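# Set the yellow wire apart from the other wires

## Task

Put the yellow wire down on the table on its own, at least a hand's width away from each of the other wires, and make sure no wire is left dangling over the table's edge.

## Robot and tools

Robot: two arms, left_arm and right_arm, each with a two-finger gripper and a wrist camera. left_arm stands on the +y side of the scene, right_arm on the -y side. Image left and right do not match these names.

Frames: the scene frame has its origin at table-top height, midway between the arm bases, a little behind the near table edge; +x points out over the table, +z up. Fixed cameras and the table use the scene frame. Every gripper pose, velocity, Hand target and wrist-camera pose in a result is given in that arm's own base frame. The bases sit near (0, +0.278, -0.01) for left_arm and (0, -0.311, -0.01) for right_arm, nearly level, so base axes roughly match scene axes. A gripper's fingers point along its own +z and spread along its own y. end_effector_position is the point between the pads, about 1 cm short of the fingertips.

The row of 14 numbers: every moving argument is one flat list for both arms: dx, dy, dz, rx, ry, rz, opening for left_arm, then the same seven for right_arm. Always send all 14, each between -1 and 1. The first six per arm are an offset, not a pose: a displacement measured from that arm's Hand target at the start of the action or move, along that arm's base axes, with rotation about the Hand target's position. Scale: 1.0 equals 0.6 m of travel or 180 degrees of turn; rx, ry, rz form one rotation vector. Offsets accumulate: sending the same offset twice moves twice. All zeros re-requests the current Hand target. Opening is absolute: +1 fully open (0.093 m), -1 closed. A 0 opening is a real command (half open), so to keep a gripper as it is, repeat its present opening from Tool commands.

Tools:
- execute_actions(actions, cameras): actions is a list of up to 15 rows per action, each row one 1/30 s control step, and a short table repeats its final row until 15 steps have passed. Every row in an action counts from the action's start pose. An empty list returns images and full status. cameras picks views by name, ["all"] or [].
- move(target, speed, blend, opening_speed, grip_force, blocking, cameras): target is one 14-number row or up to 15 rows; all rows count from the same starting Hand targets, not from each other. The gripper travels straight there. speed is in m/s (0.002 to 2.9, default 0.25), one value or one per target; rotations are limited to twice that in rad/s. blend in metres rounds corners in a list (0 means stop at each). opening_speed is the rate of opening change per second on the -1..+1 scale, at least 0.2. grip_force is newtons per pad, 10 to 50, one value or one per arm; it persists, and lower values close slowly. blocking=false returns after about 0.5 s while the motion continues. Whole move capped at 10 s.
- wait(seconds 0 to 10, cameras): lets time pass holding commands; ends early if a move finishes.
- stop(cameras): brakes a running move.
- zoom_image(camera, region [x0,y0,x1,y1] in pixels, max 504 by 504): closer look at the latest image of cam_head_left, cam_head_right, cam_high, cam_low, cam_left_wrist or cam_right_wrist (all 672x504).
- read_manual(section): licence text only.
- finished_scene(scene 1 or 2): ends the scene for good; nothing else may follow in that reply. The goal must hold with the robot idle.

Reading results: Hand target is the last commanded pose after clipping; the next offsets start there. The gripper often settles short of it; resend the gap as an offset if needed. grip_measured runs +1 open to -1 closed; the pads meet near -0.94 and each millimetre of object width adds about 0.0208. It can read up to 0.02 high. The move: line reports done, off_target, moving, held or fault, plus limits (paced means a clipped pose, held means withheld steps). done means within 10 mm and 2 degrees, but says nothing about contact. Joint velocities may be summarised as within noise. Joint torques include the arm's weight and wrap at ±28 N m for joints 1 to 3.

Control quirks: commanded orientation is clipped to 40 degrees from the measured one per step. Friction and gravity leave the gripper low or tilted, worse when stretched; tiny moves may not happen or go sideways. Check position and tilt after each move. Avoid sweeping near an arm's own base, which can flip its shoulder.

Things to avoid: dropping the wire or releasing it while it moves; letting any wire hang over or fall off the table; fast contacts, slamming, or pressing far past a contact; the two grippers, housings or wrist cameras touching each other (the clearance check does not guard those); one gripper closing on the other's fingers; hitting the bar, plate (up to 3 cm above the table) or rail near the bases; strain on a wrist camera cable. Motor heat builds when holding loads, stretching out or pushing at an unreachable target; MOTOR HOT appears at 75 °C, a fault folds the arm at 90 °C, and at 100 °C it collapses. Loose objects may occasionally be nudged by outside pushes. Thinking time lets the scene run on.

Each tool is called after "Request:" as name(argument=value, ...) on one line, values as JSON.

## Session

Request:
execute_actions(actions=[])

Scene clock: 0.00 s.
left_arm: end_effector_position=(+0.3228, -0.2886, +0.2491) grip_measured=-0.917 end_effector_quat_wxyz=(+0.446, +0.519, +0.575, -0.448) | right_arm: end_effector_position=(+0.3775, +0.0019, +0.3966) grip_measured=+1.000 end_effector_quat_wxyz=(+0.703, -0.002, +0.712, +0.002)
Joint positions: left_arm=[-0.375 1.599 1.113 0.023 1.104 0.367 0.001] | right_arm=[0.005 1.053 1.04 0 0 0 0.093]
Joint velocities: within noise
Joint torques (N m): no reading
Motor temperatures (°C): left_arm=[25 28 32 31 25 28 27] | right_arm=[24 30 36 28 26 24 26]
Heat: left arm: 32 °C; right arm: 36 °C.
Hand target: left_arm +0.3257, -0.2865, +0.2578; +0.456, +0.520, +0.571, -0.442 | right_arm +0.3737, -0.0008, +0.4047; +0.708, +0.001, +0.706, -0.001
Tool commands: left_gripper/opening=-0.923595 right_gripper/opening=+1.0
camera_calibration:
cam_left_wrist: T_world_to_cam=[[-0.9985, -0.0510904, 0.0197068, 0.302231], [-0.0464856, 0.60063, -0.798175, 0.424576], [0.0289425, -0.797893, -0.602104, -0.0076335], [0, 0, 0, 1]] pos_world=[0.321735, -0.245663, 0.328334]

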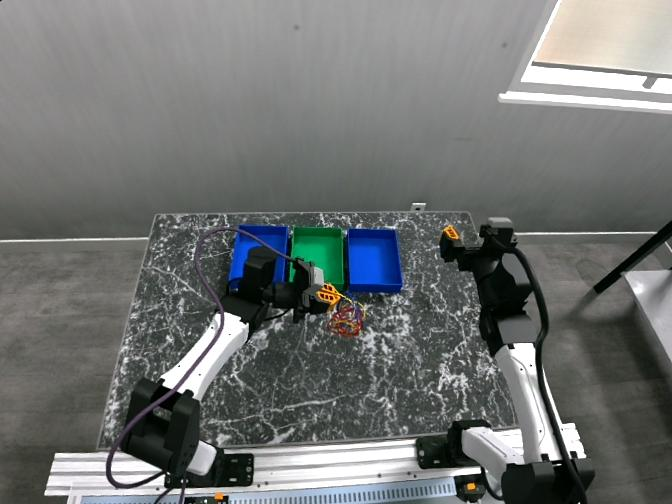

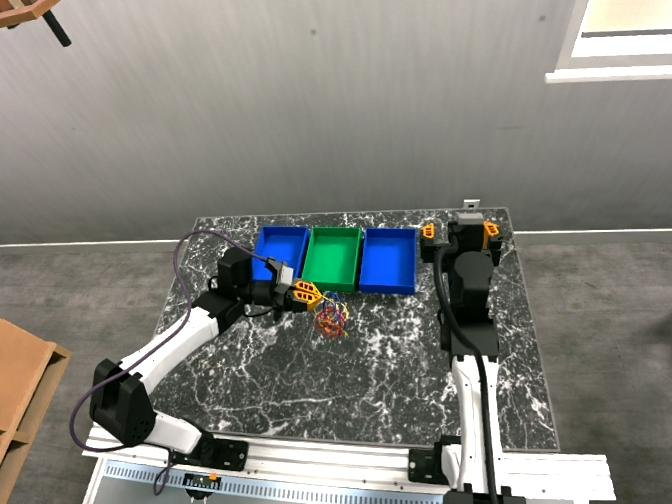

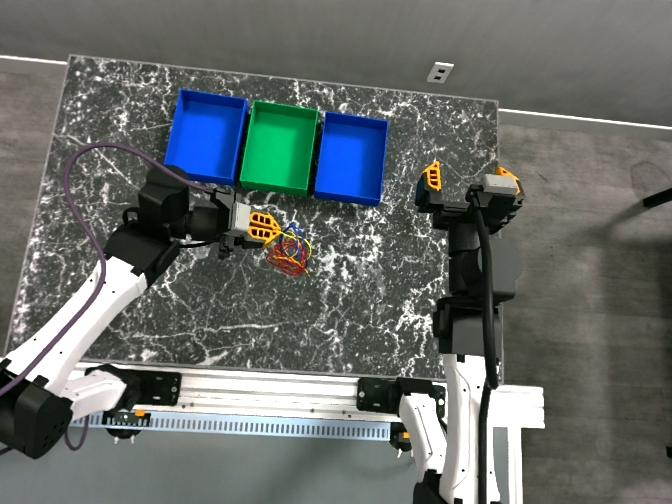

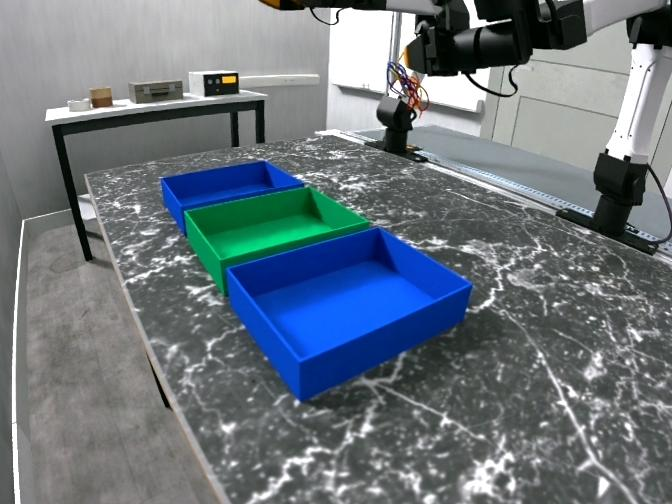

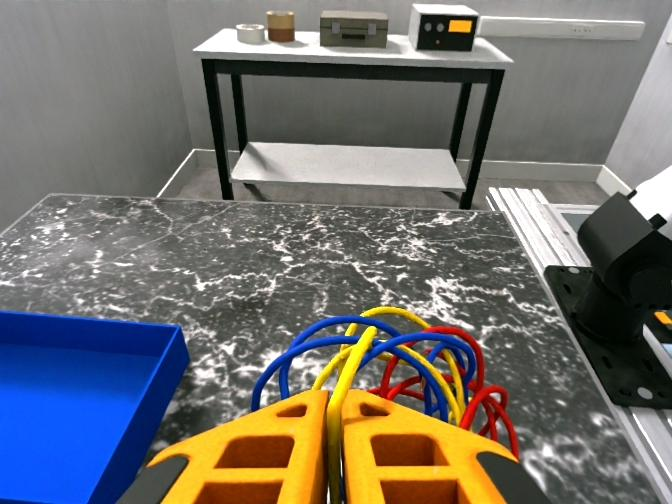

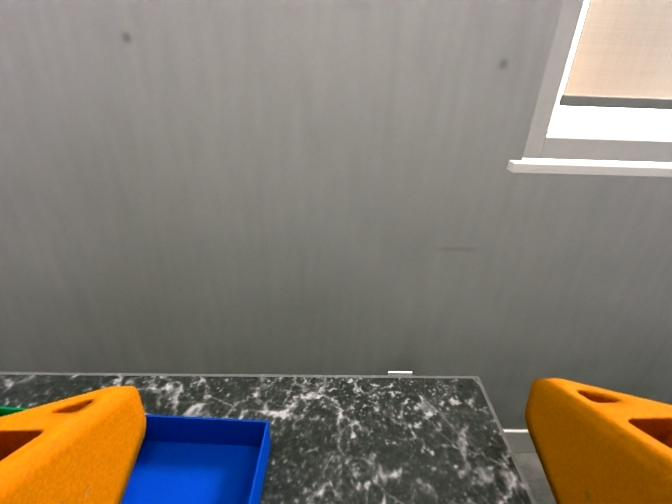

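Request:
move(target=[0, 0, 0, 0, 0, 0, -1, -0.2312, 0.268, -0.2162, -0.0963, 0.1442, 0.3628, -0.5], speed=0.3, cameras=["cam_right_wrist"])

Scene clock: 38.57 s.
left_arm: end_effector_position=(+0.3228, -0.2886, +0.2491) grip_measured=-0.970 end_effector_quat_wxyz=(+0.446, +0.519, +0.575, -0.448) | right_arm: end_effector_position=(+0.2402, +0.1582, +0.2672) grip_measured=-0.498 end_effector_quat_wxyz=(+0.425, -0.467, +0.727, +0.270)
Joint positions: left_arm=[-0.375 1.599 1.113 0.023 1.104 0.367 0] | right_arm=[0.14 1.035 1.048 -0.82 -0.82 -0.656 0.021]
Joint torques (N m): left_arm=[-0.24 -8.53 8.23 1.66 0.23 0.14] | right_arm=[1.18 -1.88 9.21 1.41 -0.73 -0.18]
Motor temperatures (°C): left_arm=[25 34 37 34 25 28 27] | right_arm=[24 31 39 39 26 24 26]
Heat: left arm: 37 °C; right arm: 39 °C.
Hand target: left_arm +0.3257, -0.2865, +0.2578; +0.456, +0.520, +0.571, -0.442 | right_arm +0.2350, +0.1601, +0.2750; +0.422, -0.476, +0.720, +0.276
Off the commanded pose: left_arm 0.009 m, 1 deg | right_arm 0.009 m, 1 deg.
move: done
camera_calibration:
cam_right_wrist: T_world_to_cam=[[0.899102, -0.436917, 0.0268236, -0.157606], [-0.3554, -0.764381, -0.53797, 0.384658], [0.255552, 0.474157, -0.842537, 0.175793], [0, 0, 0, 1]] pos_world=[0.233487, 0.141811, 0.359274]
Images, in order (width x height): cam_right_wrist 672x504.

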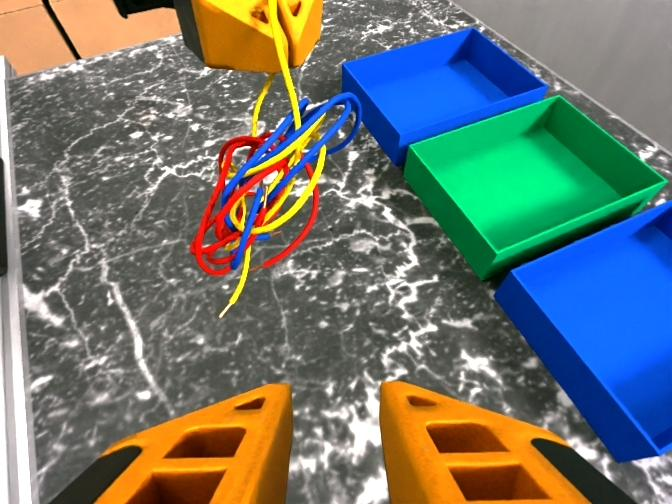

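Request:
zoom_image(camera="cam_right_wrist", region=[170, 60, 380, 330])

Scaled by 1.867 from the camera's 672x504 image, which has a finer 960x720 frame.

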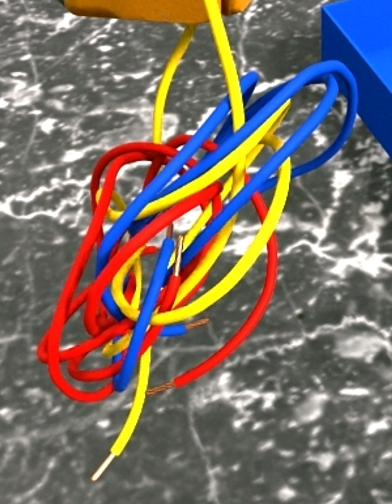

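Request:
move(target=[0, 0, 0, 0, 0, 0, -1, 0.0043, 0.1085, -0.0647, 0, 0, 0, -0.5], speed=0.2, cameras=["cam_right_wrist"])

Scene clock: 87.40 s.
left_arm: end_effector_position=(+0.3228, -0.2886, +0.2491) grip_measured=-0.970 end_effector_quat_wxyz=(+0.446, +0.519, +0.575, -0.448) | right_arm: end_effector_position=(+0.2342, +0.2229, +0.2350) grip_measured=-0.498 end_effector_quat_wxyz=(+0.413, -0.480, +0.722, +0.278)
Joint positions: left_arm=[-0.375 1.599 1.113 0.023 1.104 0.367 0] | right_arm=[0.459 1.055 0.902 -0.507 -0.607 -0.411 0.021]
Joint torques (N m): left_arm=[-0.2 -8.55 8.24 1.65 0.24 0.13] | right_arm=[1.14 -2.69 6.01 2.63 -0.11 0.15]
Motor temperatures (°C): left_arm=[25 36 40 35 25 28 28] | right_arm=[24 30 47 34 27 25 26]
Heat: left arm: 40 °C; right arm: 47 °C.
Hand target: left_arm +0.3257, -0.2865, +0.2578; +0.456, +0.520, +0.571, -0.442 | right_arm +0.2376, +0.2251, +0.2361; +0.422, -0.476, +0.720, +0.276
Off the commanded pose: left_arm 0.009 m, 1 deg | right_arm 0.004 m, 1 deg.
move: done
camera_calibration:
cam_right_wrist: T_world_to_cam=[[0.915186, -0.402594, 0.0187742, -0.132511], [-0.332972, -0.781523, -0.527591, 0.410831], [0.227077, 0.476592, -0.849291, 0.127301], [0, 0, 0, 1]] pos_world=[0.229161, 0.207055, 0.327354]
Images, in order (width x height): cam_right_wrist 672x504.

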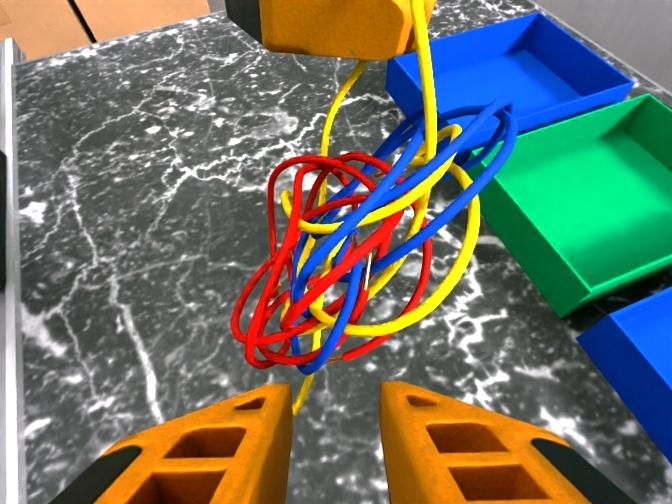

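Request:
zoom_image(camera="cam_right_wrist", region=[210, 130, 450, 430])

Scaled by 1.680 from the camera's 672x504 image, which has a finer 960x720 frame.

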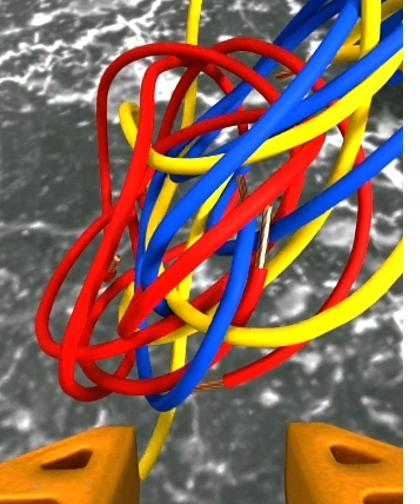

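Request:
move(target=[[0, 0, 0, 0, 0, 0, -1, -0.016, 0.0728, -0.042, 0, 0, 0, -0.62], [0, 0, 0, 0, 0, 0, -1, -0.016, 0.0728, -0.042, 0, 0, 0, -1]], speed=0.12, opening_speed=1.2, cameras=["cam_right_wrist"])

Scene clock: 161.33 s.
left_arm: end_effector_position=(+0.3228, -0.2886, +0.2491) grip_measured=-0.970 end_effector_quat_wxyz=(+0.446, +0.519, +0.575, -0.448) | right_arm: end_effector_position=(+0.2239, +0.2662, +0.2083) grip_measured=-0.982 end_effector_quat_wxyz=(+0.411, -0.483, +0.722, +0.276)
Joint positions: left_arm=[-0.375 1.599 1.113 0.023 1.104 0.367 0] | right_arm=[0.665 1.105 0.812 -0.305 -0.439 -0.28 0]
Joint torques (N m): left_arm=[-0.2 -8.55 8.23 1.66 0.23 0.16] | right_arm=[1.25 -2.88 6.16 2.83 -0.13 0.2]
Motor temperatures (°C): left_arm=[25 38 41 36 25 28 28] | right_arm=[24 30 43 42 26 25 26]
Heat: left arm: 41 °C; right arm: 43 °C.
Hand target: left_arm +0.3257, -0.2865, +0.2578; +0.456, +0.520, +0.571, -0.442 | right_arm +0.2280, +0.2688, +0.2109; +0.422, -0.476, +0.720, +0.276
Off the commanded pose: left_arm 0.009 m, 1 deg | right_arm 0.006 m, 2 deg.
move: done
camera_calibration:
cam_right_wrist: T_world_to_cam=[[0.916261, -0.399966, 0.0222062, -0.106847], [-0.330878, -0.78691, -0.520858, 0.42668], [0.2258, 0.469894, -0.853354, 0.089104], [0, 0, 0, 1]] pos_world=[0.218959, 0.251154, 0.300649]
Images, in order (width x height): cam_right_wrist 672x504.

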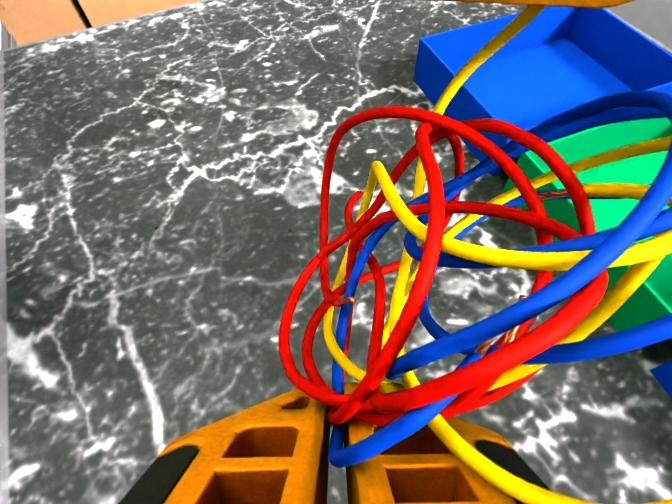

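Request:
zoom_image(camera="cam_right_wrist", region=[260, 300, 460, 504])

Scaled by 2.471 from the camera's 672x504 image, which has a finer 960x720 frame.

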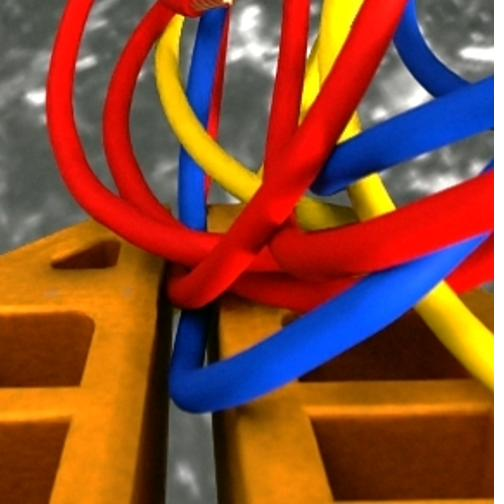

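Request:
move(target=[0, 0, 0, 0, 0, 0, -1, -0.03, -0.06, 0.045, 0, 0, 0, -0.55], speed=0.15, opening_speed=1.5, cameras=["cam_right_wrist"])

Scene clock: 216.37 s.
left_arm: end_effector_position=(+0.3228, -0.2886, +0.2491) grip_measured=-0.970 end_effector_quat_wxyz=(+0.446, +0.519, +0.575, -0.448) | right_arm: end_effector_position=(+0.2145, +0.2346, +0.2262) grip_measured=-0.552 end_effector_quat_wxyz=(+0.420, -0.467, +0.728, +0.275)
Joint positions: left_arm=[-0.375 1.599 1.113 0.023 1.104 0.367 0] | right_arm=[0.579 0.976 0.812 -0.431 -0.489 -0.301 0.019]
Joint torques (N m): left_arm=[-0.16 -8.54 8.17 1.65 0.23 0.16] | right_arm=[-0.55 -3.32 9.95 1.83 -0.43 -0.23]
Heat: left arm: 41 °C; right arm: 46 °C.
Hand target: left_arm +0.3257, -0.2865, +0.2578; +0.456, +0.520, +0.571, -0.442 | right_arm +0.2100, +0.2328, +0.2379; +0.422, -0.476, +0.720, +0.276
Off the commanded pose: left_arm 0.009 m, 1 deg | right_arm 0.013 m, 1 deg.
move: off_target (right_arm)
camera_calibration:
cam_right_wrist: T_world_to_cam=[[0.902108, -0.431186, 0.0167188, -0.0997033], [-0.356209, -0.765994, -0.535134, 0.411849], [0.243549, 0.476793, -0.844602, 0.114018], [0, 0, 0, 1]] pos_world=[0.208878, 0.21812, 0.318361]
Images, in order (width x height): cam_right_wrist 672x504.

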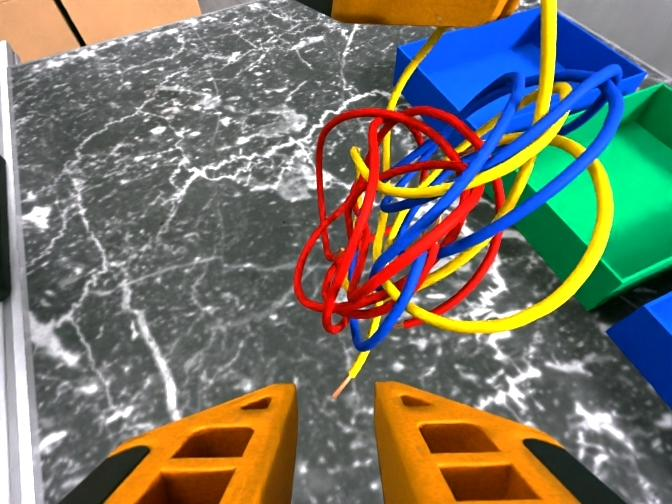

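Request:
zoom_image(camera="cam_right_wrist", region=[270, 180, 430, 400])

Scaled by 2.291 from the camera's 672x504 image, which has a finer 960x720 frame.

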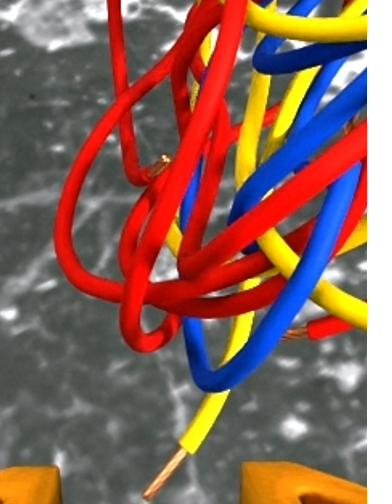

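Request:
move(target=[[0, 0, 0, 0, 0, 0, -1, -0.0115, -0.0218, 0.0572, 0, 0, 0, -0.66], [0, 0, 0, 0, 0, 0, -1, 0.0297, 0.0463, 0.008, 0, 0, 0, -0.66]], speed=0.15, cameras=["cam_right_wrist"])

Scene clock: 344.63 s.
left_arm: end_effector_position=(+0.3228, -0.2886, +0.2491) grip_measured=-0.970 end_effector_quat_wxyz=(+0.446, +0.519, +0.575, -0.448) | right_arm: end_effector_position=(+0.2232, +0.2584, +0.2377) grip_measured=-0.658 end_effector_quat_wxyz=(+0.408, -0.484, +0.723, +0.277)
Joint positions: left_arm=[-0.375 1.599 1.113 0.023 1.104 0.367 0] | right_arm=[0.635 1.09 0.927 -0.45 -0.465 -0.298 0.014]
Joint torques (N m): left_arm=[-0.18 -8.55 8.28 1.66 0.23 0.15] | right_arm=[1.22 -3.08 6.31 2.83 -0.11 0.18]
Motor temperatures (°C): left_arm=[25 39 42 38 25 28 28] | right_arm=[24 30 53 45 27 25 26]
Heat: left arm: 42 °C; right arm: 53 °C.
Hand target: left_arm +0.3257, -0.2865, +0.2578; +0.456, +0.520, +0.571, -0.442 | right_arm +0.2278, +0.2606, +0.2428; +0.422, -0.476, +0.720, +0.276
Off the commanded pose: left_arm 0.009 m, 1 deg | right_arm 0.007 m, 2 deg.
move: done
camera_calibration:
cam_right_wrist: T_world_to_cam=[[0.917131, -0.398189, 0.0177891, -0.109611], [-0.332553, -0.789033, -0.516561, 0.435491], [0.219725, 0.467838, -0.856066, 0.12059], [0, 0, 0, 1]] pos_world=[0.218855, 0.243554, 0.33014]
Images, in order (width x height): cam_right_wrist 672x504.

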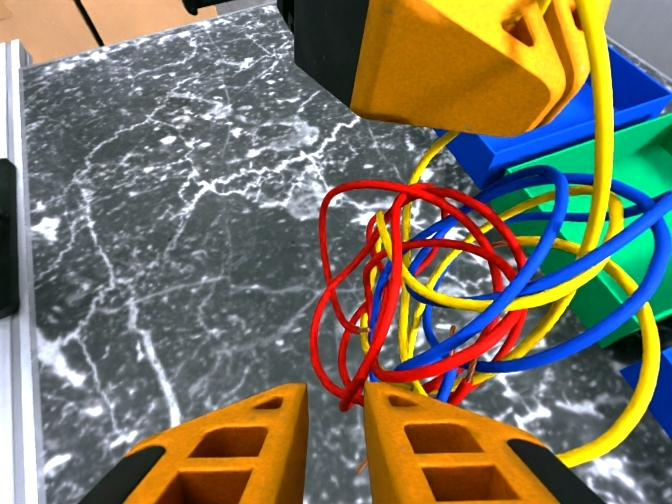

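Request:
move(target=[[0, 0, 0, 0, 0, 0, -1, 0.005, 0.011, -0.006, 0, 0, 0, -0.66], [0, 0, 0, 0, 0, 0, -1, 0.005, 0.011, -0.006, 0, 0, 0, -1]], speed=0.12, opening_speed=1.2, cameras=["cam_right_wrist"])

Scene clock: 357.87 s.
left_arm: end_effector_position=(+0.3228, -0.2886, +0.2491) grip_measured=-0.970 end_effector_quat_wxyz=(+0.446, +0.519, +0.575, -0.448) | right_arm: end_effector_position=(+0.2286, +0.2624, +0.2364) grip_measured=-0.989 end_effector_quat_wxyz=(+0.412, -0.480, +0.725, +0.274)
Joint positions: left_arm=[-0.375 1.599 1.113 0.023 1.104 0.367 0] | right_arm=[0.642 1.11 0.927 -0.42 -0.451 -0.289 0]
Joint torques (N m): left_arm=[-0.2 -8.58 8.27 1.64 0.23 0.15] | right_arm=[1.14 -3.12 6.3 2.8 -0.11 0.17]
Heat: left arm: 42 °C; right arm: 51 °C.
Hand target: left_arm +0.3257, -0.2865, +0.2578; +0.456, +0.520, +0.571, -0.442 | right_arm +0.2308, +0.2672, +0.2391; +0.422, -0.476, +0.720, +0.276
Off the commanded pose: left_arm 0.009 m, 1 deg | right_arm 0.006 m, 1 deg.
move: done
camera_calibration:
cam_right_wrist: T_world_to_cam=[[0.912782, -0.407894, 0.0212706, -0.110259], [-0.338211, -0.783991, -0.520549, 0.440689], [0.229005, 0.467954, -0.853567, 0.113644], [0, 0, 0, 1]] pos_world=[0.223663, 0.247343, 0.328748]
Images, in order (width x height): cam_right_wrist 672x504.

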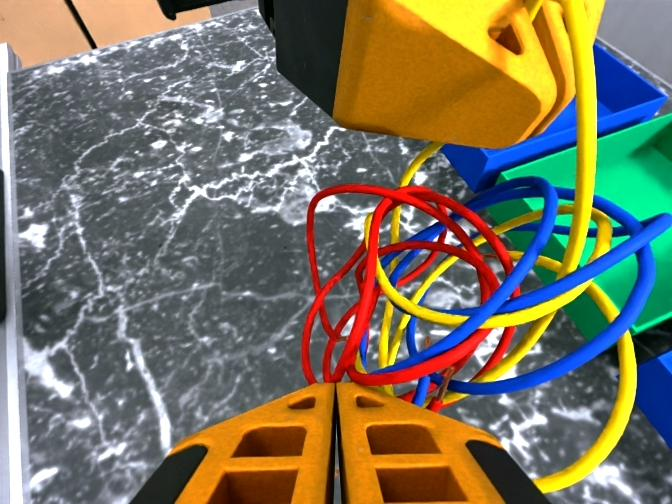

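Request:
zoom_image(camera="cam_right_wrist", region=[280, 290, 420, 430])

Scaled by 3.600 from the camera's 672x504 image, which has a finer 960x720 frame.

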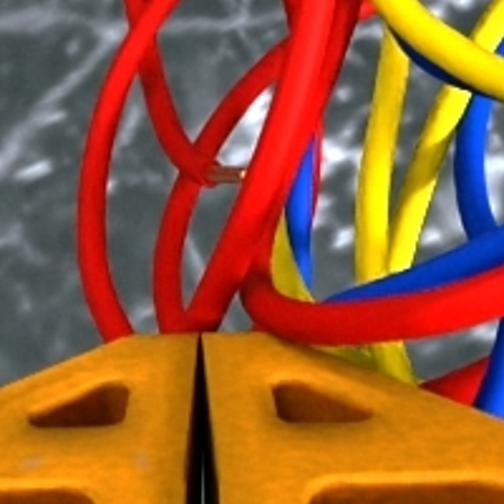

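Request:
move(target=[0, 0, 0, 0, 0, 0, -1, -0.03, -0.055, 0.0, 0, 0, 0, -1], speed=0.1, cameras=["cam_right_wrist"])

Scene clock: 370.00 s.
left_arm: end_effector_position=(+0.3228, -0.2886, +0.2491) grip_measured=-0.970 end_effector_quat_wxyz=(+0.446, +0.519, +0.575, -0.448) | right_arm: end_effector_position=(+0.2217, +0.2391, +0.2464) grip_measured=-0.989 end_effector_quat_wxyz=(+0.438, -0.467, +0.717, +0.275)
Joint positions: left_arm=[-0.375 1.599 1.113 0.023 1.104 0.367 0] | right_arm=[0.577 0.996 0.87 -0.429 -0.491 -0.302 0]
Joint torques (N m): left_arm=[-0.18 -8.57 8.25 1.65 0.23 0.15] | right_arm=[-0.75 -3.96 5.93 1.89 -0.47 -0.23]
Heat: left arm: 42 °C; right arm: 49 °C.
Hand target: left_arm +0.3257, -0.2865, +0.2578; +0.456, +0.520, +0.571, -0.442 | right_arm +0.2128, +0.2342, +0.2391; +0.422, -0.476, +0.720, +0.276
Off the commanded pose: left_arm 0.009 m, 1 deg | right_arm 0.012 m, 2 deg.
move: off_target (right_arm)
camera_calibration:
cam_right_wrist: T_world_to_cam=[[0.901403, -0.431341, 0.0376551, -0.109548], [-0.337076, -0.753668, -0.564237, 0.42856], [0.271758, 0.495913, -0.824753, 0.111527], [0, 0, 0, 1]] pos_world=[0.212896, 0.220432, 0.337917]
Images, in order (width x height): cam_right_wrist 672x504.

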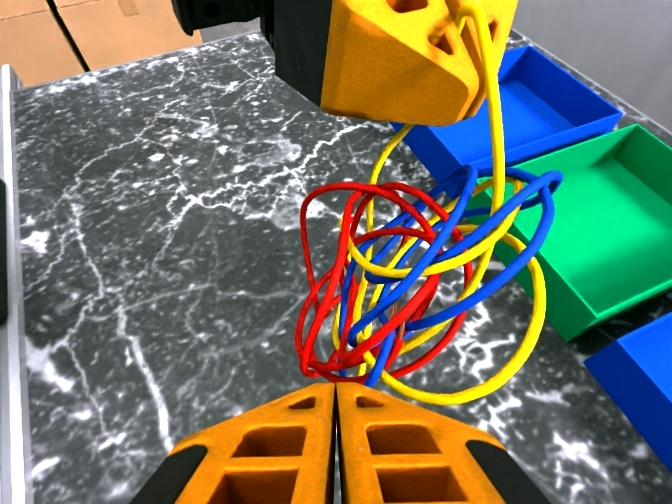

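Request:
zoom_image(camera="cam_right_wrist", region=[270, 170, 430, 400])

Scaled by 2.191 from the camera's 672x504 image, which has a finer 960x720 frame.

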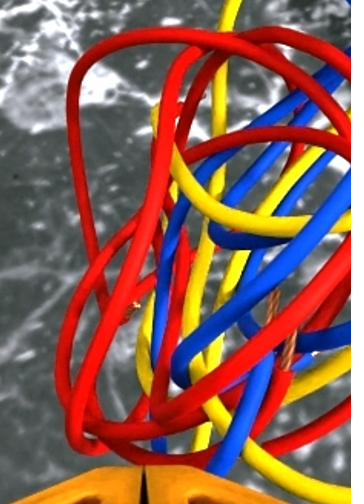

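Request:
move(target=[0, 0, 0, 0, 0, 0, -1, 0.0348, 0.067, -0.029, 0, 0, 0, -0.69], speed=0.12, cameras=["cam_right_wrist"])

Scene clock: 459.00 s.
left_arm: end_effector_position=(+0.3228, -0.2886, +0.2491) grip_measured=-0.970 end_effector_quat_wxyz=(+0.446, +0.519, +0.575, -0.448) | right_arm: end_effector_position=(+0.2282, +0.2712, +0.2151) grip_measured=-0.692 end_effector_quat_wxyz=(+0.406, -0.484, +0.724, +0.276)
Joint positions: left_arm=[-0.375 1.599 1.113 0.023 1.104 0.367 0] | right_arm=[0.669 1.137 0.864 -0.334 -0.436 -0.278 0.012]
Joint torques (N m): left_arm=[-0.2 -8.61 8.2 1.67 0.23 0.13] | right_arm=[1.09 -3.1 6.84 2.85 -0.12 0.18]
Motor temperatures (°C): left_arm=[25 40 43 39 25 28 28] | right_arm=[24 31 45 46 27 25 27]
Heat: left arm: 43 °C; right arm: 46 °C.
Hand target: left_arm +0.3257, -0.2865, +0.2578; +0.456, +0.520, +0.571, -0.442 | right_arm +0.2337, +0.2744, +0.2217; +0.422, -0.476, +0.720, +0.276
Off the commanded pose: left_arm 0.009 m, 1 deg | right_arm 0.009 m, 2 deg.
move: done
camera_calibration:
cam_right_wrist: T_world_to_cam=[[0.916989, -0.398529, 0.0174952, -0.108554], [-0.33386, -0.790717, -0.513132, 0.435599], [0.218332, 0.464696, -0.858131, 0.095809], [0, 0, 0, 1]] pos_world=[0.224054, 0.256652, 0.307636]
Images, in order (width x height): cam_right_wrist 672x504.

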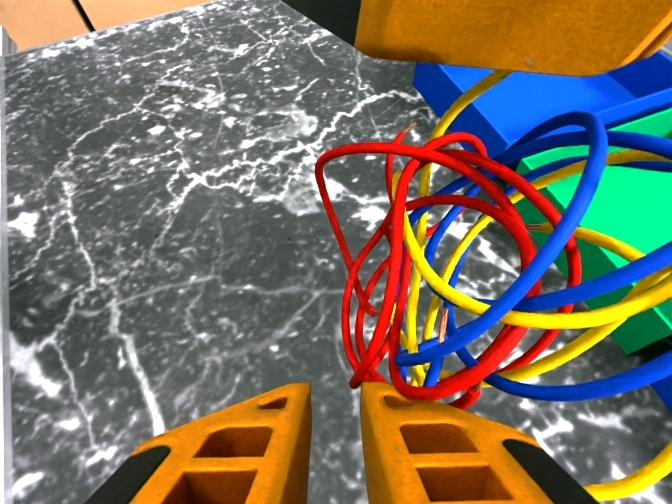

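Request:
move(target=[0,0,0,0,0,0,-1.0, 0.0155,0.0055,-0.006,0,0,0,-0.66], speed=0.06, cameras=["cam_right_wrist"])

Scene clock: 513.83 s.
left_arm: end_effector_position=(+0.3228, -0.2886, +0.2491) grip_measured=-0.970 end_effector_quat_wxyz=(+0.446, +0.519, +0.575, -0.448) | right_arm: end_effector_position=(+0.2340, +0.2758, +0.2076) grip_measured=-0.662 end_effector_quat_wxyz=(+0.402, -0.484, +0.727, +0.276)
Joint positions: left_arm=[-0.375 1.599 1.113 0.023 1.104 0.367 0] | right_arm=[0.669 1.176 0.864 -0.307 -0.436 -0.278 0.013]
Joint torques (N m): left_arm=[-0.25 -8.57 8.18 1.67 0.25 0.15] | right_arm=[-0.34 -3.44 7.62 2.84 -0.25 0.11]
Motor temperatures (°C): left_arm=[25 40 43 39 25 28 28] | right_arm=[24 30 46 54 26 25 26]
Heat: left arm: 43 °C; right arm: 54 °C.
Hand target: left_arm +0.3257, -0.2865, +0.2578; +0.456, +0.520, +0.571, -0.442 | right_arm +0.2430, +0.2777, +0.2182; +0.422, -0.476, +0.720, +0.276
Off the commanded pose: left_arm 0.009 m, 1 deg | right_arm 0.014 m, 3 deg.
move: off_target (right_arm)
camera_calibration:
cam_right_wrist: T_world_to_cam=[[0.917037, -0.398615, 0.0122242, -0.110807], [-0.338357, -0.793904, -0.505204, 0.437597], [0.211087, 0.459155, -0.862913, 0.0901495], [0, 0, 0, 1]] pos_world=[0.230649, 0.261848, 0.300222]
Images, in order (width x height): cam_right_wrist 672x504.

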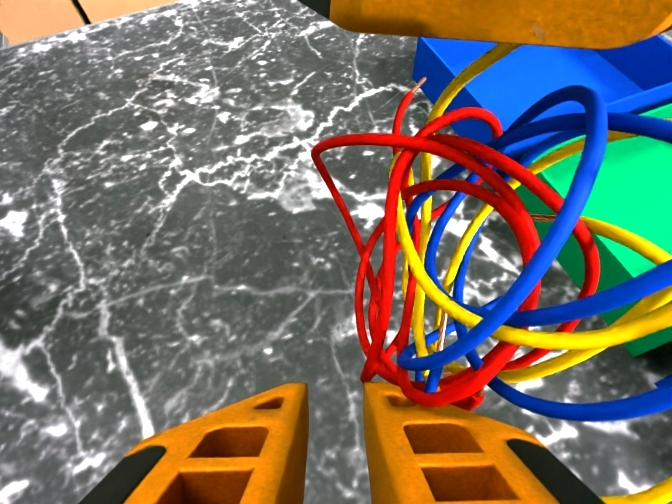

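Request:
zoom_image(camera="cam_right_wrist", region=[280, 280, 520, 440])

Scaled by 2.100 from the camera's 672x504 image, which has a finer 960x720 frame.

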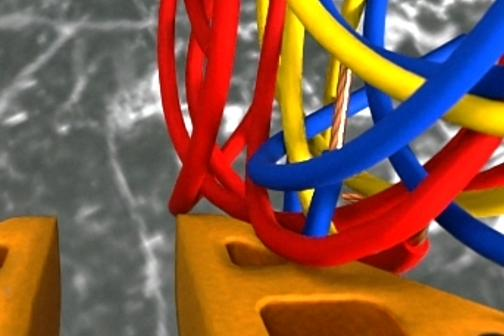

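Request:
move(target=[[0,0,0,0,0,0,-1.0, -0.0213,-0.0478,0.0257,0,0,0,-0.66],[0,0,0,0,0,0,-1.0, -0.0055,-0.036,0.0267,0,0,0,-0.66],[0,0,0,0,0,0,-1.0, 0.019,0.0187,-0.0027,0,0,0,-0.66]], speed=0.07, blend=[0.008,0.008,0], cameras=["cam_right_wrist"])

Scene clock: 596.20 s.
left_arm: end_effector_position=(+0.3228, -0.2886, +0.2491) grip_measured=-0.970 end_effector_quat_wxyz=(+0.446, +0.519, +0.575, -0.448) | right_arm: end_effector_position=(+0.2441, +0.2813, +0.1957) grip_measured=-0.662 end_effector_quat_wxyz=(+0.392, -0.484, +0.733, +0.275)
Joint positions: left_arm=[-0.375 1.599 1.113 0.023 1.104 0.367 0] | right_arm=[0.662 1.239 0.871 -0.274 -0.442 -0.281 0.013]
Joint torques (N m): left_arm=[-0.23 -8.54 8.18 1.65 0.23 0.15] | right_arm=[1.13 -3.96 10 2.79 -0.17 0.18]
Heat: left arm: 43 °C; right arm: 53 °C.
Hand target: left_arm +0.3257, -0.2865, +0.2578; +0.456, +0.520, +0.571, -0.442 | right_arm +0.2544, +0.2889, +0.2165; +0.422, -0.476, +0.720, +0.276
Off the commanded pose: left_arm 0.009 m, 1 deg | right_arm 0.024 m, 4 deg.
move: off_target (right_arm); blend cut to 0.0059 m at target 1, 0.0059 m at target 2
camera_calibration:
cam_right_wrist: T_world_to_cam=[[0.916662, -0.39966, 0.00131141, -0.115198], [-0.34796, -0.799687, -0.48931, 0.440283], [0.196606, 0.448076, -0.872109, 0.0837136], [0, 0, 0, 1]] pos_world=[0.24234, 0.268539, 0.288593]
Images, in order (width x height): cam_right_wrist 672x504.

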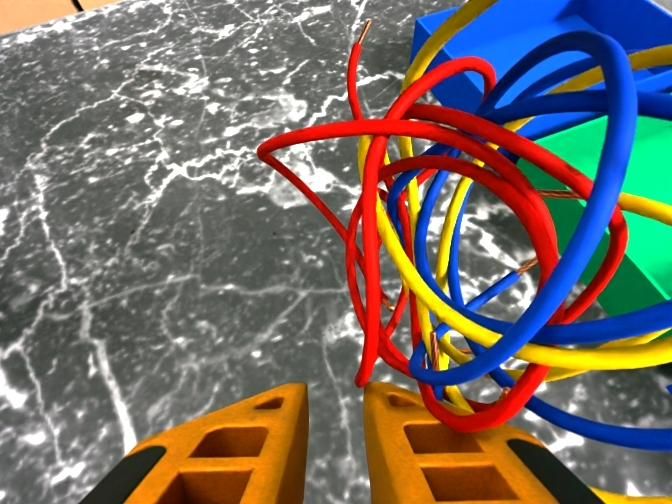

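Request:
zoom_image(camera="cam_right_wrist", region=[290, 230, 490, 440])

Scaled by 2.400 from the camera's 672x504 image, which has a finer 960x720 frame.

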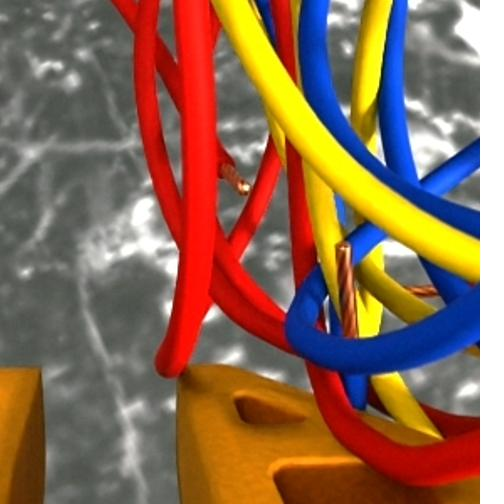

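Request:
move(target=[0,0,0,0,0,0,-1.0, -0.0437,-0.0602,0.0048,0,0,0,-0.66], speed=0.08, cameras=["cam_right_wrist"])

Scene clock: 678.90 s.
left_arm: end_effector_position=(+0.3228, -0.2886, +0.2491) grip_measured=-0.970 end_effector_quat_wxyz=(+0.446, +0.519, +0.575, -0.448) | right_arm: end_effector_position=(+0.2339, +0.2606, +0.2241) grip_measured=-0.662 end_effector_quat_wxyz=(+0.433, -0.472, +0.716, +0.278)
Joint positions: left_arm=[-0.375 1.599 1.113 0.023 1.104 0.367 0] | right_arm=[0.623 1.093 0.83 -0.29 -0.462 -0.281 0.013]
Joint torques (N m): left_arm=[-0.17 -8.57 8.27 1.65 0.23 0.15] | right_arm=[-0.55 -5.07 6.15 1.94 -0.46 -0.19]
Motor temperatures (°C): left_arm=[25 41 44 40 25 28 29] | right_arm=[24 31 49 61 26 25 26]
Heat: left arm: 44 °C; right arm: 61 °C.
Hand target: left_arm +0.3257, -0.2865, +0.2578; +0.456, +0.520, +0.571, -0.442 | right_arm +0.2281, +0.2528, +0.2194; +0.422, -0.476, +0.720, +0.276
Off the commanded pose: left_arm 0.009 m, 1 deg | right_arm 0.011 m, 1 deg.
move: off_target (right_arm)
camera_calibration:
cam_right_wrist: T_world_to_cam=[[0.906807, -0.420171, 0.0340162, -0.113832], [-0.3311, -0.759867, -0.559442, 0.43541], [0.260909, 0.496043, -0.828171, 0.0824093], [0, 0, 0, 1]] pos_world=[0.225886, 0.242146, 0.315708]
Images, in order (width x height): cam_right_wrist 672x504.

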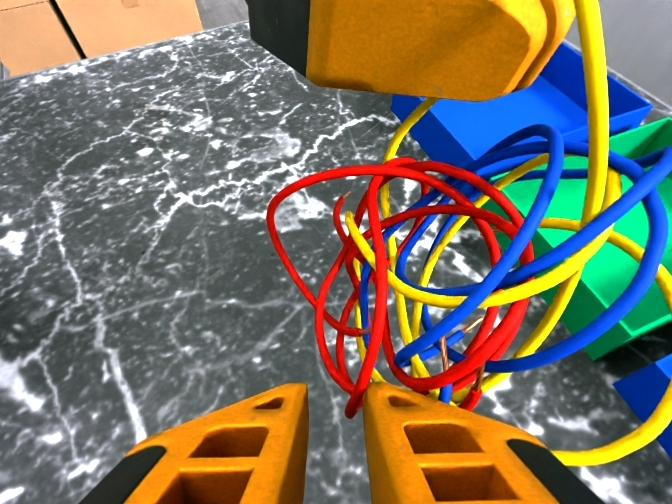

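Request:
zoom_image(camera="cam_right_wrist", region=[290, 250, 490, 440])

Scaled by 2.520 from the camera's 672x504 image, which has a finer 960x720 frame.

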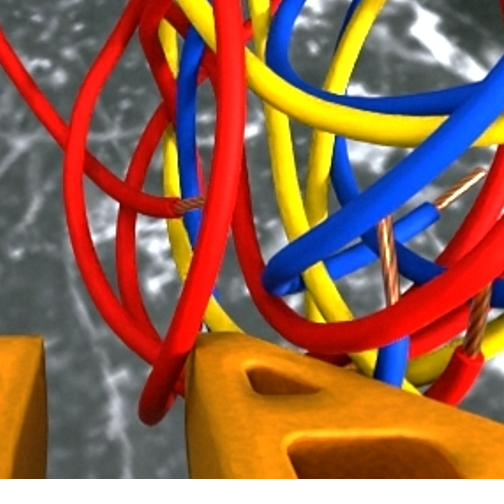

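Request:
move(target=[0,0,0,0,0,0,-1.0, 0.0502,0.0445,-0.0238,0,0,0,-0.61], speed=0.06, cameras=["cam_right_wrist"])

Scene clock: 790.20 s.
left_arm: end_effector_position=(+0.3228, -0.2886, +0.2491) grip_measured=-0.970 end_effector_quat_wxyz=(+0.446, +0.519, +0.575, -0.448) | right_arm: end_effector_position=(+0.2498, +0.2720, +0.1856) grip_measured=-0.612 end_effector_quat_wxyz=(+0.393, -0.473, +0.739, +0.276)
Joint positions: left_arm=[-0.375 1.599 1.113 0.023 1.104 0.367 0] | right_arm=[0.623 1.237 0.83 -0.24 -0.462 -0.281 0.016]
Joint torques (N m): left_arm=[-0.17 -8.57 8.21 1.65 0.22 0.16] | right_arm=[1.26 -3.82 9.55 2.72 -0.27 -0.07]
Motor temperatures (°C): left_arm=[25 41 44 40 25 28 29] | right_arm=[24 32 48 51 27 25 26]
Heat: left arm: 44 °C; right arm: 51 °C.
Hand target: left_arm +0.3257, -0.2865, +0.2578; +0.456, +0.520, +0.571, -0.442 | right_arm +0.2583, +0.2795, +0.2051; +0.422, -0.476, +0.720, +0.276
Off the commanded pose: left_arm 0.009 m, 1 deg | right_arm 0.023 m, 4 deg.
move: off_target (right_arm)
camera_calibration:
cam_right_wrist: T_world_to_cam=[[0.90762, -0.41962, -0.0120136, -0.113949], [-0.371028, -0.788473, -0.490559, 0.432882], [0.196376, 0.449699, -0.871325, 0.0773507], [0, 0, 0, 1]] pos_world=[0.248844, 0.258716, 0.278383]
Images, in order (width x height): cam_right_wrist 672x504.

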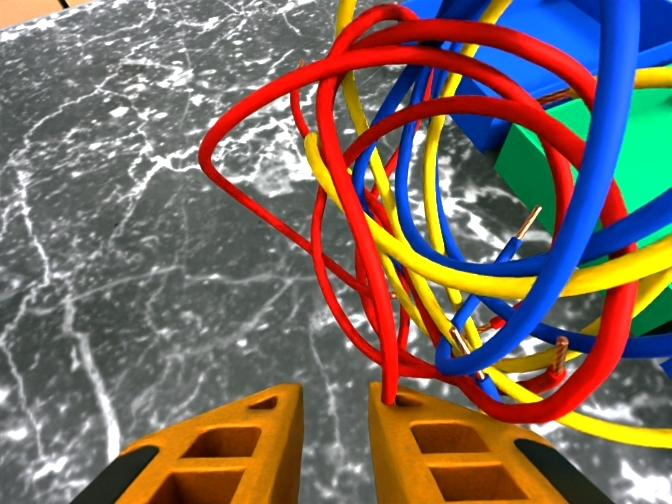

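Request:
move(target=[0,0,0,0,0,0,-1.0, 0.0225,-0.0042,0.0083,0,0,0,-0.61], speed=0.05, cameras=["cam_right_wrist"])

Scene clock: 830.63 s.
left_arm: end_effector_position=(+0.3228, -0.2886, +0.2491) grip_measured=-0.970 end_effector_quat_wxyz=(+0.446, +0.519, +0.575, -0.448) | right_arm: end_effector_position=(+0.2636, +0.2733, +0.1927) grip_measured=-0.612 end_effector_quat_wxyz=(+0.399, -0.470, +0.738, +0.275)
Joint positions: left_arm=[-0.375 1.599 1.113 0.023 1.104 0.367 0] | right_arm=[0.599 1.275 0.876 -0.24 -0.476 -0.293 0.016]
Joint torques (N m): left_arm=[-0.23 -8.55 8.17 1.63 0.24 0.14] | right_arm=[-0.7 -3.97 9.92 2.5 -0.47 -0.19]
Motor temperatures (°C): left_arm=[25 41 44 40 25 28 29] | right_arm=[24 31 53 53 27 25 26]
Heat: left arm: 44 °C; right arm: 53 °C.
Hand target: left_arm +0.3257, -0.2865, +0.2578; +0.456, +0.520, +0.571, -0.442 | right_arm +0.2718, +0.2770, +0.2101; +0.422, -0.476, +0.720, +0.276
Off the commanded pose: left_arm 0.009 m, 1 deg | right_arm 0.020 m, 3 deg.
move: off_target (right_arm)
camera_calibration:
cam_right_wrist: T_world_to_cam=[[0.904881, -0.425632, -0.00521061, -0.124769], [-0.370862, -0.782315, -0.500444, 0.442576], [0.208929, 0.454775, -0.865753, 0.0745777], [0, 0, 0, 1]] pos_world=[0.261454, 0.259212, 0.2854]
Images, in order (width x height): cam_right_wrist 672x504.

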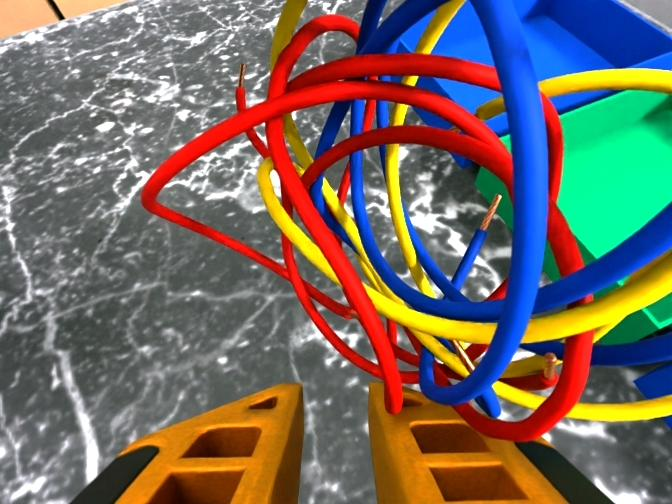

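Request:
zoom_image(camera="cam_right_wrist", region=[280, 260, 500, 460])

Scaled by 2.291 from the camera's 672x504 image, which has a finer 960x720 frame.

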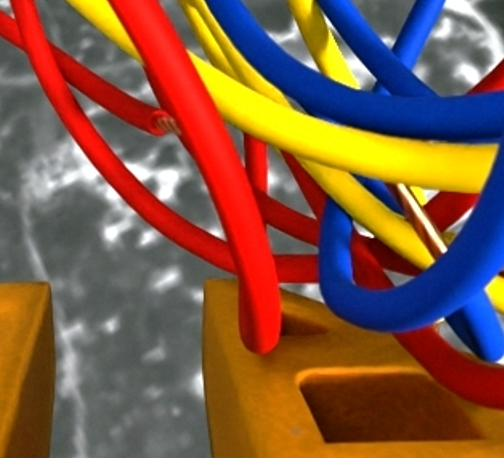

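Request:
move(target=[[0,0,0,0,0,0,-1.0, -0.033,-0.06,0.004,0,0,0,-0.61],[0,0,0,0,0,0,-1.0, -0.068,-0.0657,-0.001,0,0,0,-0.61]], speed=0.08, blend=[0.01,0], cameras=["cam_right_wrist"])

Scene clock: 911.20 s.
left_arm: end_effector_position=(+0.3228, -0.2886, +0.2491) grip_measured=-0.970 end_effector_quat_wxyz=(+0.446, +0.519, +0.575, -0.448) | right_arm: end_effector_position=(+0.2415, +0.2401, +0.2140) grip_measured=-0.612 end_effector_quat_wxyz=(+0.436, -0.469, +0.718, +0.274)
Joint positions: left_arm=[-0.375 1.599 1.113 0.023 1.104 0.367 0] | right_arm=[0.53 1.073 0.785 -0.289 -0.53 -0.334 0.016]
Joint torques (N m): left_arm=[-0.2 -8.57 8.18 1.66 0.22 0.15] | right_arm=[1.06 -4.83 6.13 1.86 -0.39 -0.16]
Heat: left arm: 44 °C; right arm: 52 °C.
Hand target: left_arm +0.3257, -0.2865, +0.2578; +0.456, +0.520, +0.571, -0.442 | right_arm +0.2310, +0.2375, +0.2095; +0.422, -0.476, +0.720, +0.276
Off the commanded pose: left_arm 0.009 m, 1 deg | right_arm 0.012 m, 2 deg.
move: off_target (right_arm)
camera_calibration:
cam_right_wrist: T_world_to_cam=[[0.901885, -0.430345, 0.0374962, -0.126086], [-0.33791, -0.756907, -0.559382, 0.417665], [0.269109, 0.491828, -0.828061, 0.081212], [0, 0, 0, 1]] pos_world=[0.232994, 0.221931, 0.305611]
Images, in order (width x height): cam_right_wrist 672x504.

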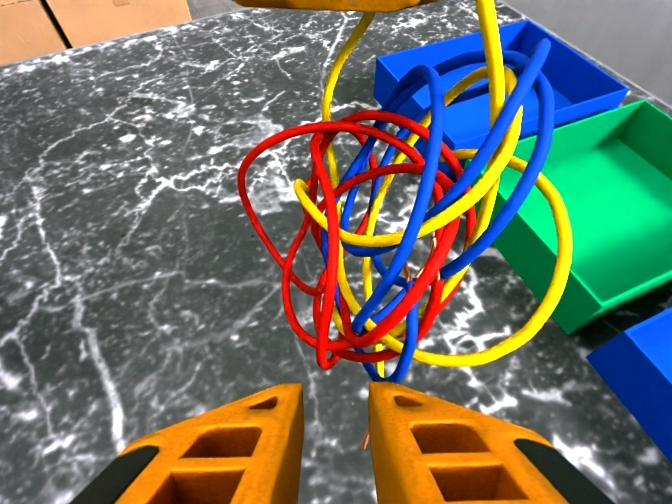

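Request:
zoom_image(camera="cam_right_wrist", region=[260, 260, 420, 420])

Scaled by 3.150 from the camera's 672x504 image, which has a finer 960x720 frame.

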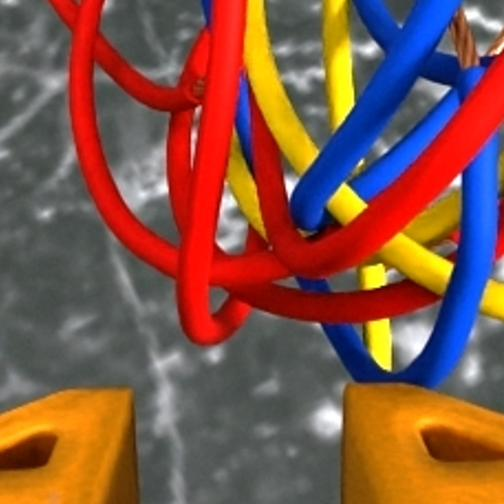

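Request:
move(target=[0,0,0,0,0,0,-1.0, -0.0093,-0.010,-0.0245,0,0,0,-0.61], speed=0.08, cameras=["cam_right_wrist"])

Scene clock: 1029.03 s.
left_arm: end_effector_position=(+0.3228, -0.2886, +0.2491) grip_measured=-0.970 end_effector_quat_wxyz=(+0.446, +0.519, +0.575, -0.448) | right_arm: end_effector_position=(+0.2301, +0.2334, +0.1919) grip_measured=-0.612 end_effector_quat_wxyz=(+0.418, -0.468, +0.728, +0.275)
Joint positions: left_arm=[-0.375 1.599 1.113 0.023 1.104 0.367 0] | right_arm=[0.53 1.041 0.712 -0.289 -0.53 -0.334 0.016]
Joint torques (N m): left_arm=[-0.18 -8.55 8.18 1.65 0.23 0.16] | right_arm=[0.06 -4.48 6.17 2.24 -0.48 -0.2]
Motor temperatures (°C): left_arm=[25 41 44 40 25 28 29] | right_arm=[24 31 47 48 27 25 26]
Heat: left arm: 44 °C; right arm: 48 °C.
Hand target: left_arm +0.3257, -0.2865, +0.2578; +0.456, +0.520, +0.571, -0.442 | right_arm +0.2254, +0.2316, +0.1948; +0.422, -0.476, +0.720, +0.276
Off the commanded pose: left_arm 0.009 m, 1 deg | right_arm 0.006 m, 1 deg.
move: done
camera_calibration:
cam_right_wrist: T_world_to_cam=[[0.902974, -0.429464, 0.0141025, -0.113774], [-0.357147, -0.768363, -0.531097, 0.398078], [0.238923, 0.47453, -0.847194, 0.0838433], [0, 0, 0, 1]] pos_world=[0.224875, 0.217221, 0.284054]
Images, in order (width x height): cam_right_wrist 672x504.

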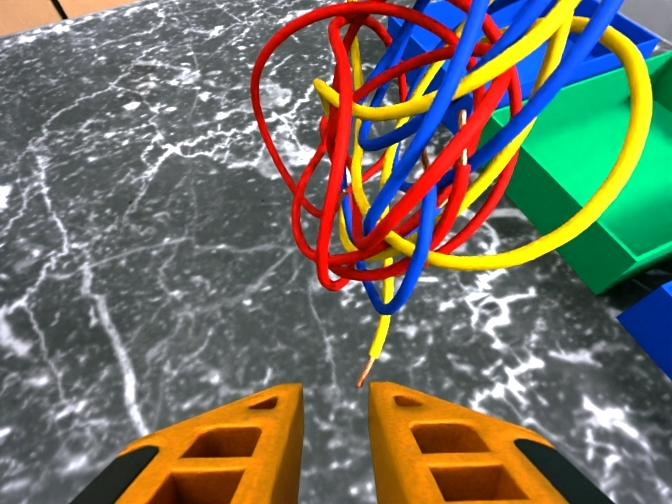

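Request:
zoom_image(camera="cam_right_wrist", region=[260, 200, 460, 400])

Scaled by 2.520 from the camera's 672x504 image, which has a finer 960x720 frame.

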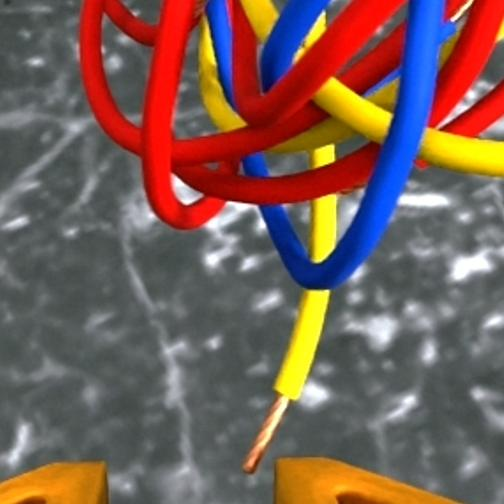

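Request:
move(target=[[0,0,0,0,0,0,-1.0, 0.0067,0.0067,0.0367,0,0,0,-0.65],[0,0,0,0,0,0,-1.0, 0.0517,0.0873,-0.001,0,0,0,-0.65]], speed=0.06, blend=[0.005,0], cameras=["cam_right_wrist"])

Scene clock: 1173.80 s.
left_arm: end_effector_position=(+0.3228, -0.2886, +0.2491) grip_measured=-0.970 end_effector_quat_wxyz=(+0.446, +0.519, +0.575, -0.448) | right_arm: end_effector_position=(+0.2467, +0.2754, +0.1746) grip_measured=-0.648 end_effector_quat_wxyz=(+0.394, -0.482, +0.733, +0.275)
Joint positions: left_arm=[-0.375 1.599 1.113 0.023 1.104 0.367 0] | right_arm=[0.637 1.246 0.79 -0.188 -0.459 -0.294 0.014]
Joint torques (N m): left_arm=[-0.18 -8.59 8.2 1.65 0.23 0.14] | right_arm=[1.06 -3.82 9.77 2.77 -0.17 0.17]
Heat: left arm: 45 °C; right arm: 50 °C.
Hand target: left_arm +0.3257, -0.2865, +0.2578; +0.456, +0.520, +0.571, -0.442 | right_arm +0.2564, +0.2839, +0.1942; +0.422, -0.476, +0.720, +0.276
Off the commanded pose: left_arm 0.009 m, 1 deg | right_arm 0.023 m, 4 deg.
move: off_target (right_arm)
camera_calibration:
cam_right_wrist: T_world_to_cam=[[0.915157, -0.403096, 0.00153714, -0.118642], [-0.350185, -0.796911, -0.492244, 0.426388], [0.199646, 0.449942, -0.870456, 0.0658594], [0, 0, 0, 1]] pos_world=[0.244742, 0.262336, 0.267397]
Images, in order (width x height): cam_right_wrist 672x504.

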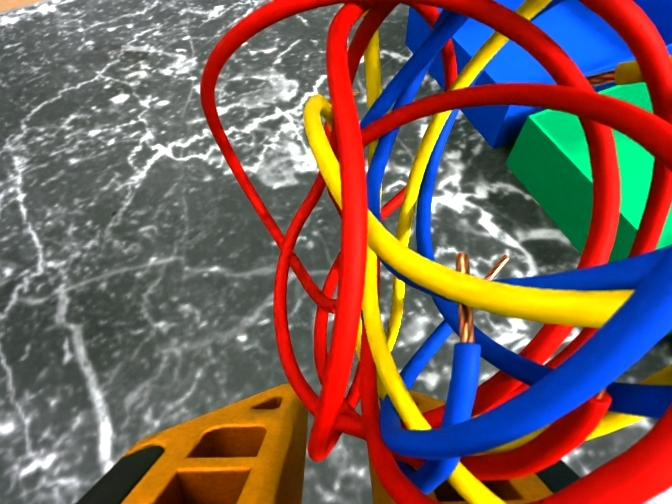

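Request:
zoom_image(camera="cam_right_wrist", region=[270, 340, 430, 500])

Scaled by 3.150 from the camera's 672x504 image, which has a finer 960x720 frame.

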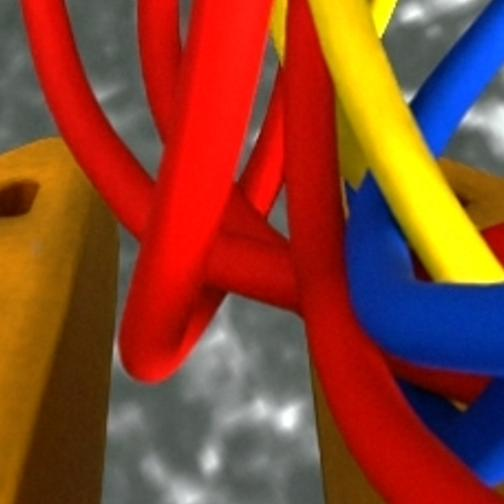

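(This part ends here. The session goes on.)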